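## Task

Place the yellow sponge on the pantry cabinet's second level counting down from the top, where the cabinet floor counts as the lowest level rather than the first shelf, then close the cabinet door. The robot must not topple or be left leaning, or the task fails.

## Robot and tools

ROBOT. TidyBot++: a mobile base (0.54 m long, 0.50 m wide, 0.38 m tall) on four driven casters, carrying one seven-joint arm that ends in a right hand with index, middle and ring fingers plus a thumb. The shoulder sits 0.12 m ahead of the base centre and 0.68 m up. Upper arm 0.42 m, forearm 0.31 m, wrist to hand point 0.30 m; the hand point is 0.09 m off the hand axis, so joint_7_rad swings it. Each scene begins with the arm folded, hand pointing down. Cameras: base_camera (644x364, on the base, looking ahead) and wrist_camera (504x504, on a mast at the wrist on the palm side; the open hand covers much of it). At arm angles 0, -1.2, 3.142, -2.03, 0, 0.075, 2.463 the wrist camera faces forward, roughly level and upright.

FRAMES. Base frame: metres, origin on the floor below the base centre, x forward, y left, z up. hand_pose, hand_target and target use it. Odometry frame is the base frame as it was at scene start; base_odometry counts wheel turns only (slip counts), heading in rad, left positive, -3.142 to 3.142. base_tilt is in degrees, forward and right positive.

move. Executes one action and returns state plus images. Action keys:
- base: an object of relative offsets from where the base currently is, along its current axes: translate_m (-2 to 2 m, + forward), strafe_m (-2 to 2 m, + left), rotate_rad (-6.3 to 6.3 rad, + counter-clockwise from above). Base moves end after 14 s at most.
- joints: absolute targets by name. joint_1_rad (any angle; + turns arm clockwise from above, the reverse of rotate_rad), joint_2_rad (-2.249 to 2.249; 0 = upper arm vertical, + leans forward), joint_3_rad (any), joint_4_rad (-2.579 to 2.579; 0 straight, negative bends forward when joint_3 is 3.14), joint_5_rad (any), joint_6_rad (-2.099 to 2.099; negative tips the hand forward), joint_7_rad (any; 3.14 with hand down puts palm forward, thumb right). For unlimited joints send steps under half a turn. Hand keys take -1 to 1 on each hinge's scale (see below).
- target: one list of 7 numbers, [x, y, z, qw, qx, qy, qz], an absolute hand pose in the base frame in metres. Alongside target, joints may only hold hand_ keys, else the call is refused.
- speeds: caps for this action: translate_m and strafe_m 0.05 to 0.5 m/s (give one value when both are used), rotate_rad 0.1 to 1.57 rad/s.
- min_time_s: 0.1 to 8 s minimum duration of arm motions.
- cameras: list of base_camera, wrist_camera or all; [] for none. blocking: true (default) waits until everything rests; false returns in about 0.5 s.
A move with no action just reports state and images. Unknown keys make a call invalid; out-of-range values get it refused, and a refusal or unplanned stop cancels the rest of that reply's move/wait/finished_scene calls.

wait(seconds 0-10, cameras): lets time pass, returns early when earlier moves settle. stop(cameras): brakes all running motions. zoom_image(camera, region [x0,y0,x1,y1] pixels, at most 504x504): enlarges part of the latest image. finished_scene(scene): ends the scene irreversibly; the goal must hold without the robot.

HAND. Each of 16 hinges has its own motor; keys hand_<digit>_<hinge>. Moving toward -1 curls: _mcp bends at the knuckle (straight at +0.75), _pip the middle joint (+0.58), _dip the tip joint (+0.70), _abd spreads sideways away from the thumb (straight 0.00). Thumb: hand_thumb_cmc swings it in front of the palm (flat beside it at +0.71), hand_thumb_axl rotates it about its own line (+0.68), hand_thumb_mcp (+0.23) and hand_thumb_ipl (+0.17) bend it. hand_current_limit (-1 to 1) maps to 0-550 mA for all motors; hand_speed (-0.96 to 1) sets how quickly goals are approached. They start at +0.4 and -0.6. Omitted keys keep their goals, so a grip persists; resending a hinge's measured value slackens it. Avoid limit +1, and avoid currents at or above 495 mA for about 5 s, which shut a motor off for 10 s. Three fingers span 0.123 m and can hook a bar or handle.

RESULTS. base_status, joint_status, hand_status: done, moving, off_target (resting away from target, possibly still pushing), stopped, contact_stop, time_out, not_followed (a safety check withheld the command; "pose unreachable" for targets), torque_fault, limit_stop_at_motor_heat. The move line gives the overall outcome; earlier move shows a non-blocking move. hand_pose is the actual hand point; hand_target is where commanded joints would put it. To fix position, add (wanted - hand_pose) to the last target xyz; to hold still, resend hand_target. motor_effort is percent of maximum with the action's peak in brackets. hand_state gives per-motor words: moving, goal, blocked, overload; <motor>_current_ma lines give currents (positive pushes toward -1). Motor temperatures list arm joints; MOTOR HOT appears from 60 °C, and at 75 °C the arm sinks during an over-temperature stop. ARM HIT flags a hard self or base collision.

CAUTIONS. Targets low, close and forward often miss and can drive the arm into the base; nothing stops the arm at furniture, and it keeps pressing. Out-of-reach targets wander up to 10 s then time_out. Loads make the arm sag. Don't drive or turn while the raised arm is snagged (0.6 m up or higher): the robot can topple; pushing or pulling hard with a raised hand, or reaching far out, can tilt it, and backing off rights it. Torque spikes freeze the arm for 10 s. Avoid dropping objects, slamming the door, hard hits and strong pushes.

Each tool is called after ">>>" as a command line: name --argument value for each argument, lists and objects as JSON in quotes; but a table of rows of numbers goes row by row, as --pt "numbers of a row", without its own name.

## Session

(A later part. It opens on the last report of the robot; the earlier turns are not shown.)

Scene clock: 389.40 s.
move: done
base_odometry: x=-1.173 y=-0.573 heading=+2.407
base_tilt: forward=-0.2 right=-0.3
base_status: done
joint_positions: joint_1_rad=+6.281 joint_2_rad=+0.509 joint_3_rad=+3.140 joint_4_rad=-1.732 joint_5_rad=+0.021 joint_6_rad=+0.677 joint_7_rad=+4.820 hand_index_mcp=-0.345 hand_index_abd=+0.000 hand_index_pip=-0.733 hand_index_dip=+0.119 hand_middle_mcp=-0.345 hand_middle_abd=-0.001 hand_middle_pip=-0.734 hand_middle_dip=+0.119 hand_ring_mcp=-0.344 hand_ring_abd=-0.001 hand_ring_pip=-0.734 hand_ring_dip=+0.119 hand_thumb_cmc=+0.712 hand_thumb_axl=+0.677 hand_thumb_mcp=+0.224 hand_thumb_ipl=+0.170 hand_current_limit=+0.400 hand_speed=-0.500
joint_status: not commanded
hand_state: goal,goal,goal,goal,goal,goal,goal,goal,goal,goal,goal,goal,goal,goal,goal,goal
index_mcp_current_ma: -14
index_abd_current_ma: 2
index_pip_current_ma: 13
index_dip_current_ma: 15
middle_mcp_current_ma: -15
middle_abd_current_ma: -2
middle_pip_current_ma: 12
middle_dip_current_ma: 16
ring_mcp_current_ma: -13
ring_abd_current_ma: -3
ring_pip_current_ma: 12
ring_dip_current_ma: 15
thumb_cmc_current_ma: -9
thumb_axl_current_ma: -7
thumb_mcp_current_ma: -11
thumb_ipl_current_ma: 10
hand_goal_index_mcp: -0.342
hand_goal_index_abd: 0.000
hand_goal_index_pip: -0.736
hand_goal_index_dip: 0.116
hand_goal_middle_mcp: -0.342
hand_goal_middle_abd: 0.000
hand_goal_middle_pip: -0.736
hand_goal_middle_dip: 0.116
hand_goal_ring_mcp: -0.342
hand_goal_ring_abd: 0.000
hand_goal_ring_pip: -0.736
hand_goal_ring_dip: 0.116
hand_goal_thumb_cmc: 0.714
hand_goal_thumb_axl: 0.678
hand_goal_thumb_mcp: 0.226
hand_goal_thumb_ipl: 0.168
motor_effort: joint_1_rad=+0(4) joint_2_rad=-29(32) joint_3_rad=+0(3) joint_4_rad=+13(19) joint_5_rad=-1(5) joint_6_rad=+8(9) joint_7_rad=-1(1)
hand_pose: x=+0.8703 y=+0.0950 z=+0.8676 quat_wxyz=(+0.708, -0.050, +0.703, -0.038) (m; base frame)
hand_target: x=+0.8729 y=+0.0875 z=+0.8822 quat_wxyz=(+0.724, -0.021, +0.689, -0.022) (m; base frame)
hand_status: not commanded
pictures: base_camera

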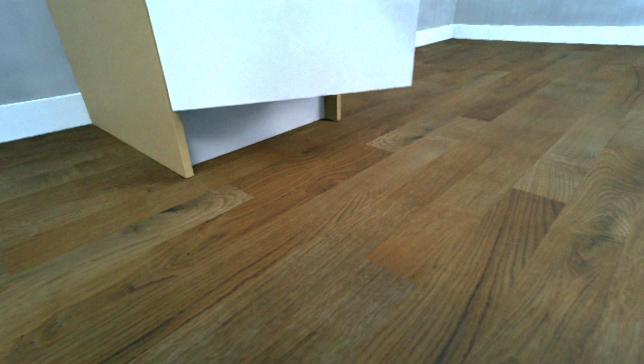

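>>> move --base '{"translate_m": 0.100, "strafe_m": 0.023}' --speeds '{"translate_m": 0.1}' --cameras '["base_camera"]'

Scene clock: 392.40 s.
move: done
base_odometry: x=-1.262 y=-0.523 heading=+2.407
base_tilt: forward=-0.2 right=-0.3
base_status: done
joint_positions: joint_1_rad=+6.281 joint_2_rad=+0.509 joint_3_rad=+3.140 joint_4_rad=-1.732 joint_5_rad=+0.021 joint_6_rad=+0.677 joint_7_rad=+4.820 hand_index_mcp=-0.344 hand_index_abd=+0.000 hand_index_pip=-0.733 hand_index_dip=+0.119 hand_middle_mcp=-0.344 hand_middle_abd=-0.001 hand_middle_pip=-0.734 hand_middle_dip=+0.119 hand_ring_mcp=-0.344 hand_ring_abd=-0.001 hand_ring_pip=-0.734 hand_ring_dip=+0.119 hand_thumb_cmc=+0.712 hand_thumb_axl=+0.677 hand_thumb_mcp=+0.224 hand_thumb_ipl=+0.170 hand_current_limit=+0.400 hand_speed=-0.500
joint_status: not commanded
hand_state: goal,goal,goal,goal,goal,goal,goal,goal,goal,goal,goal,goal,goal,goal,goal,goal
index_mcp_current_ma: -11
index_abd_current_ma: 2
index_pip_current_ma: 13
index_dip_current_ma: 15
middle_mcp_current_ma: -12
middle_abd_current_ma: -2
middle_pip_current_ma: 12
middle_dip_current_ma: 16
ring_mcp_current_ma: -11
ring_abd_current_ma: -3
ring_pip_current_ma: 12
ring_dip_current_ma: 15
thumb_cmc_current_ma: -9
thumb_axl_current_ma: -7
thumb_mcp_current_ma: -11
thumb_ipl_current_ma: 10
hand_goal_index_mcp: -0.342
hand_goal_index_abd: 0.000
hand_goal_index_pip: -0.736
hand_goal_index_dip: 0.116
hand_goal_middle_mcp: -0.342
hand_goal_middle_abd: 0.000
hand_goal_middle_pip: -0.736
hand_goal_middle_dip: 0.116
hand_goal_ring_mcp: -0.342
hand_goal_ring_abd: 0.000
hand_goal_ring_pip: -0.736
hand_goal_ring_dip: 0.116
hand_goal_thumb_cmc: 0.714
hand_goal_thumb_axl: 0.678
hand_goal_thumb_mcp: 0.226
hand_goal_thumb_ipl: 0.168
motor_effort: joint_1_rad=+0(3) joint_2_rad=-29(32) joint_3_rad=-1(2) joint_4_rad=+13(14) joint_5_rad=-1(2) joint_6_rad=+9(9) joint_7_rad=+0(1)
hand_pose: x=+0.8703 y=+0.0950 z=+0.8676 quat_wxyz=(+0.708, -0.050, +0.703, -0.038) (m; base frame)
hand_target: x=+0.8729 y=+0.0875 z=+0.8822 quat_wxyz=(+0.724, -0.021, +0.689, -0.022) (m; base frame)
hand_status: not commanded
pictures: base_camera

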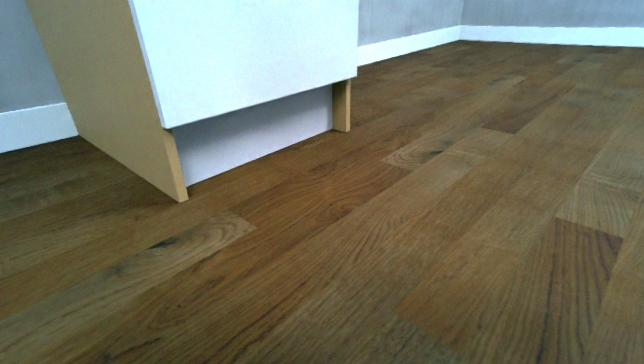

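>>> move --base '{"translate_m": 0.045, "strafe_m": 0.024}' --speeds '{"translate_m": 0.08}' --cameras '["base_camera"]'

>>> zoom_image --camera "base_camera" --region '[100, 0, 400, 240]'

Scene clock: 395.07 s.
move: done
base_odometry: x=-1.312 y=-0.510 heading=+2.407
base_tilt: forward=-0.2 right=-0.3
base_status: done
joint_positions: joint_1_rad=+6.281 joint_2_rad=+0.509 joint_3_rad=+3.140 joint_4_rad=-1.732 joint_5_rad=+0.021 joint_6_rad=+0.677 joint_7_rad=+4.820 hand_index_mcp=-0.345 hand_index_abd=+0.000 hand_index_pip=-0.733 hand_index_dip=+0.119 hand_middle_mcp=-0.344 hand_middle_abd=-0.001 hand_middle_pip=-0.734 hand_middle_dip=+0.119 hand_ring_mcp=-0.344 hand_ring_abd=-0.001 hand_ring_pip=-0.734 hand_ring_dip=+0.119 hand_thumb_cmc=+0.712 hand_thumb_axl=+0.677 hand_thumb_mcp=+0.224 hand_thumb_ipl=+0.170 hand_current_limit=+0.400 hand_speed=-0.500
joint_status: not commanded
hand_state: goal,goal,goal,goal,goal,goal,goal,goal,goal,goal,goal,goal,goal,goal,goal,goal
index_mcp_current_ma: -16
index_abd_current_ma: 2
index_pip_current_ma: 13
index_dip_current_ma: 15
middle_mcp_current_ma: -11
middle_abd_current_ma: -2
middle_pip_current_ma: 12
middle_dip_current_ma: 16
ring_mcp_current_ma: -10
ring_abd_current_ma: -3
ring_pip_current_ma: 12
ring_dip_current_ma: 15
thumb_cmc_current_ma: -9
thumb_axl_current_ma: -7
thumb_mcp_current_ma: -11
thumb_ipl_current_ma: 10
hand_goal_index_mcp: -0.342
hand_goal_index_abd: 0.000
hand_goal_index_pip: -0.736
hand_goal_index_dip: 0.116
hand_goal_middle_mcp: -0.342
hand_goal_middle_abd: 0.000
hand_goal_middle_pip: -0.736
hand_goal_middle_dip: 0.116
hand_goal_ring_mcp: -0.342
hand_goal_ring_abd: 0.000
hand_goal_ring_pip: -0.736
hand_goal_ring_dip: 0.116
hand_goal_thumb_cmc: 0.714
hand_goal_thumb_axl: 0.678
hand_goal_thumb_mcp: 0.226
hand_goal_thumb_ipl: 0.168
motor_effort: joint_1_rad=+0(3) joint_2_rad=-29(31) joint_3_rad=+0(2) joint_4_rad=+13(14) joint_5_rad=-2(2) joint_6_rad=+8(8) joint_7_rad=+0(1)
hand_pose: x=+0.8703 y=+0.0950 z=+0.8677 quat_wxyz=(+0.708, -0.050, +0.703, -0.038) (m; base frame)
hand_target: x=+0.8729 y=+0.0875 z=+0.8822 quat_wxyz=(+0.724, -0.021, +0.689, -0.022) (m; base frame)
hand_status: not commanded
pictures: base_camera

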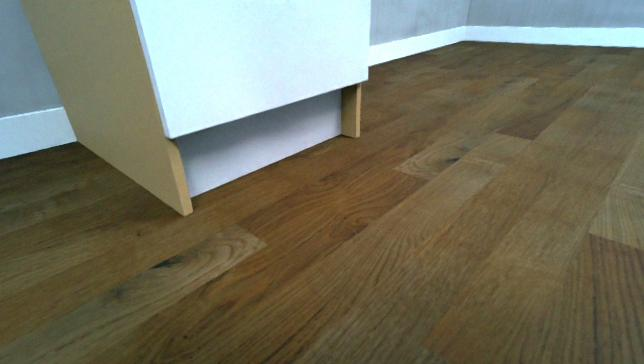

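Scaled by 1.680.

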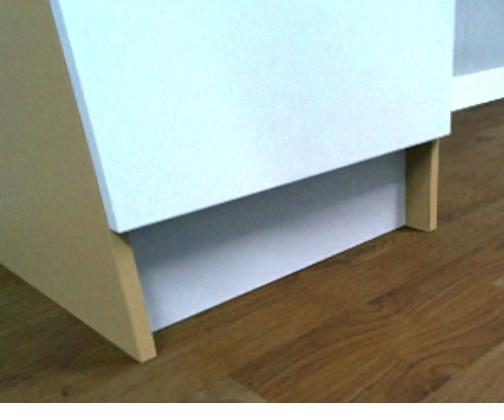

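>>> move --base '{"translate_m": 0.014, "strafe_m": 0.014}' --speeds '{"translate_m": 0.08}' --cameras '["base_camera"]'

>>> zoom_image --camera "base_camera" --region '[100, 0, 400, 240]'

Scene clock: 399.03 s.
move: done
base_odometry: x=-1.332 y=-0.511 heading=+2.407
base_tilt: forward=-0.3 right=-0.3
base_status: done
joint_positions: joint_1_rad=+6.306 joint_2_rad=+0.509 joint_3_rad=+3.152 joint_4_rad=-1.733 joint_5_rad=+0.018 joint_6_rad=+0.679 joint_7_rad=+4.820 hand_index_mcp=-0.378 hand_index_abd=+0.000 hand_index_pip=-0.734 hand_index_dip=+0.119 hand_middle_mcp=-0.344 hand_middle_abd=-0.001 hand_middle_pip=-0.734 hand_middle_dip=+0.119 hand_ring_mcp=-0.344 hand_ring_abd=-0.001 hand_ring_pip=-0.734 hand_ring_dip=+0.119 hand_thumb_cmc=+0.712 hand_thumb_axl=+0.677 hand_thumb_mcp=+0.224 hand_thumb_ipl=+0.170 hand_current_limit=+0.400 hand_speed=-0.500
joint_status: not commanded
hand_state: blocked,goal,goal,goal,goal,goal,goal,goal,goal,goal,goal,goal,goal,goal,goal,goal
index_mcp_current_ma: -195
index_abd_current_ma: 2
index_pip_current_ma: 13
index_dip_current_ma: 15
middle_mcp_current_ma: -11
middle_abd_current_ma: -2
middle_pip_current_ma: 12
middle_dip_current_ma: 16
ring_mcp_current_ma: -10
ring_abd_current_ma: -3
ring_pip_current_ma: 12
ring_dip_current_ma: 15
thumb_cmc_current_ma: -8
thumb_axl_current_ma: -7
thumb_mcp_current_ma: -11
thumb_ipl_current_ma: 10
hand_goal_index_mcp: -0.342
hand_goal_index_abd: 0.000
hand_goal_index_pip: -0.736
hand_goal_index_dip: 0.116
hand_goal_middle_mcp: -0.342
hand_goal_middle_abd: 0.000
hand_goal_middle_pip: -0.736
hand_goal_middle_dip: 0.116
hand_goal_ring_mcp: -0.342
hand_goal_ring_abd: 0.000
hand_goal_ring_pip: -0.736
hand_goal_ring_dip: 0.116
hand_goal_thumb_cmc: 0.714
hand_goal_thumb_axl: 0.678
hand_goal_thumb_mcp: 0.226
hand_goal_thumb_ipl: 0.168
motor_effort: joint_1_rad=-4(9) joint_2_rad=-28(30) joint_3_rad=-3(7) joint_4_rad=+14(18) joint_5_rad=+1(3) joint_6_rad=+7(8) joint_7_rad=+0(2)
hand_pose: x=+0.8732 y=+0.0694 z=+0.8675 quat_wxyz=(+0.708, -0.038, +0.703, -0.052) (m; base frame)
hand_target: x=+0.8729 y=+0.0875 z=+0.8822 quat_wxyz=(+0.724, -0.021, +0.689, -0.022) (m; base frame)
hand_status: not commanded
pictures: base_camera

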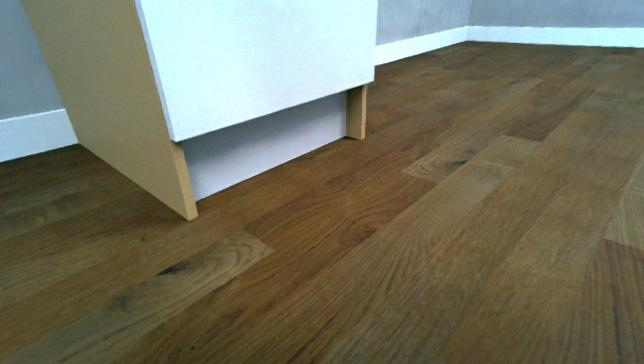

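Scaled by 1.680.

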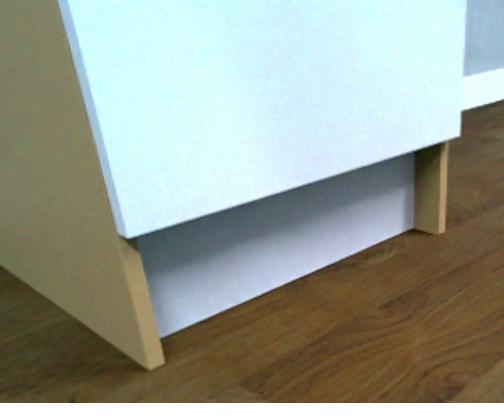

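>>> move --base '{"translate_m": -0.2, "strafe_m": 0.0}' --speeds '{"translate_m": 0.2}' --cameras '["base_camera", "wrist_camera"]'

>>> zoom_image --camera "base_camera" --region '[120, 0, 420, 200]'

Scene clock: 403.93 s.
move: done
base_odometry: x=-1.184 y=-0.645 heading=+2.406
base_tilt: forward=-0.3 right=-0.3
base_status: done
joint_positions: joint_1_rad=+6.294 joint_2_rad=+0.511 joint_3_rad=+3.151 joint_4_rad=-1.731 joint_5_rad=+0.018 joint_6_rad=+0.679 joint_7_rad=+4.820 hand_index_mcp=-0.344 hand_index_abd=+0.000 hand_index_pip=-0.734 hand_index_dip=+0.119 hand_middle_mcp=-0.344 hand_middle_abd=-0.001 hand_middle_pip=-0.734 hand_middle_dip=+0.119 hand_ring_mcp=-0.344 hand_ring_abd=-0.001 hand_ring_pip=-0.734 hand_ring_dip=+0.119 hand_thumb_cmc=+0.712 hand_thumb_axl=+0.677 hand_thumb_mcp=+0.224 hand_thumb_ipl=+0.170 hand_current_limit=+0.400 hand_speed=-0.500
joint_status: not commanded
hand_state: goal,goal,goal,goal,goal,goal,goal,goal,goal,goal,goal,goal,goal,goal,goal,goal
index_mcp_current_ma: -11
index_abd_current_ma: 2
index_pip_current_ma: 13
index_dip_current_ma: 15
middle_mcp_current_ma: -10
middle_abd_current_ma: -2
middle_pip_current_ma: 12
middle_dip_current_ma: 16
ring_mcp_current_ma: -9
ring_abd_current_ma: -3
ring_pip_current_ma: 12
ring_dip_current_ma: 15
thumb_cmc_current_ma: -10
thumb_axl_current_ma: -7
thumb_mcp_current_ma: -10
thumb_ipl_current_ma: 10
hand_goal_index_mcp: -0.342
hand_goal_index_abd: 0.000
hand_goal_index_pip: -0.736
hand_goal_index_dip: 0.116
hand_goal_middle_mcp: -0.342
hand_goal_middle_abd: 0.000
hand_goal_middle_pip: -0.736
hand_goal_middle_dip: 0.116
hand_goal_ring_mcp: -0.342
hand_goal_ring_abd: 0.000
hand_goal_ring_pip: -0.736
hand_goal_ring_dip: 0.116
hand_goal_thumb_cmc: 0.714
hand_goal_thumb_axl: 0.678
hand_goal_thumb_mcp: 0.226
hand_goal_thumb_ipl: 0.168
motor_effort: joint_1_rad=-1(4) joint_2_rad=-30(33) joint_3_rad=-1(3) joint_4_rad=+12(14) joint_5_rad=-1(3) joint_6_rad=+8(9) joint_7_rad=+0(1)
hand_pose: x=+0.8730 y=+0.0780 z=+0.8671 quat_wxyz=(+0.708, -0.042, +0.703, -0.048) (m; base frame)
hand_target: x=+0.8729 y=+0.0875 z=+0.8822 quat_wxyz=(+0.724, -0.021, +0.689, -0.022) (m; base frame)
hand_status: not commanded
pictures: base_camera, wrist_camera
camera_calibration:
wrist_camera: T_world_to_cam=[[-0.0179437, 0.698818, 0.715074, -0.623996], [-0.771013, -0.46501, 0.435092, 0.277438], [0.636566, -0.543524, 0.547142, -0.867524], [0, 0, 0, 1]] pos_world=[0.754948, 0.093551, 0.800151]

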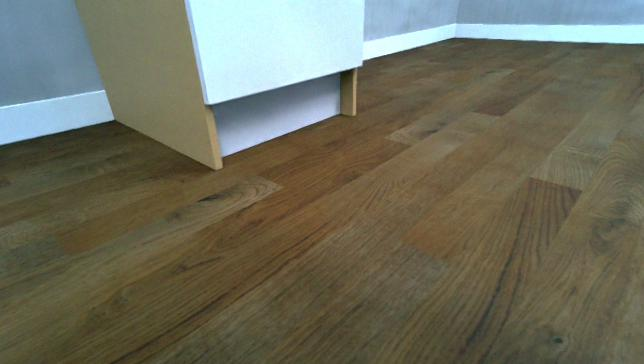

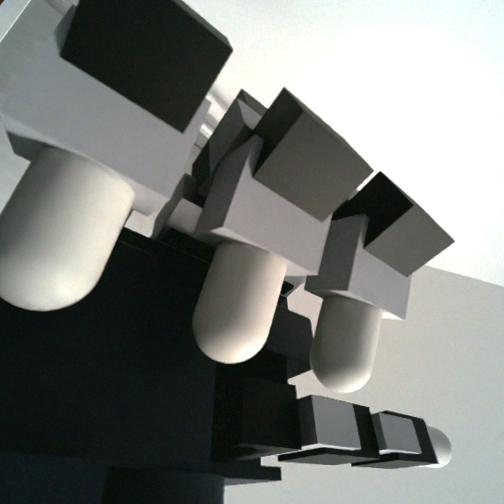

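Scaled by 1.680.

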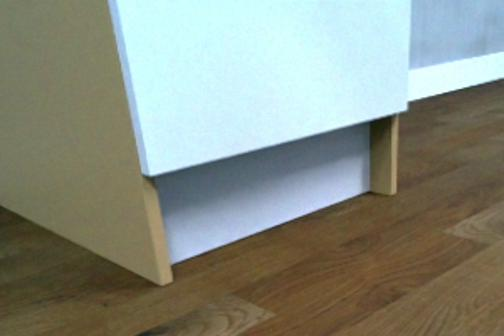

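>>> finished_scene --scene 2

The scene is finished: the task was done.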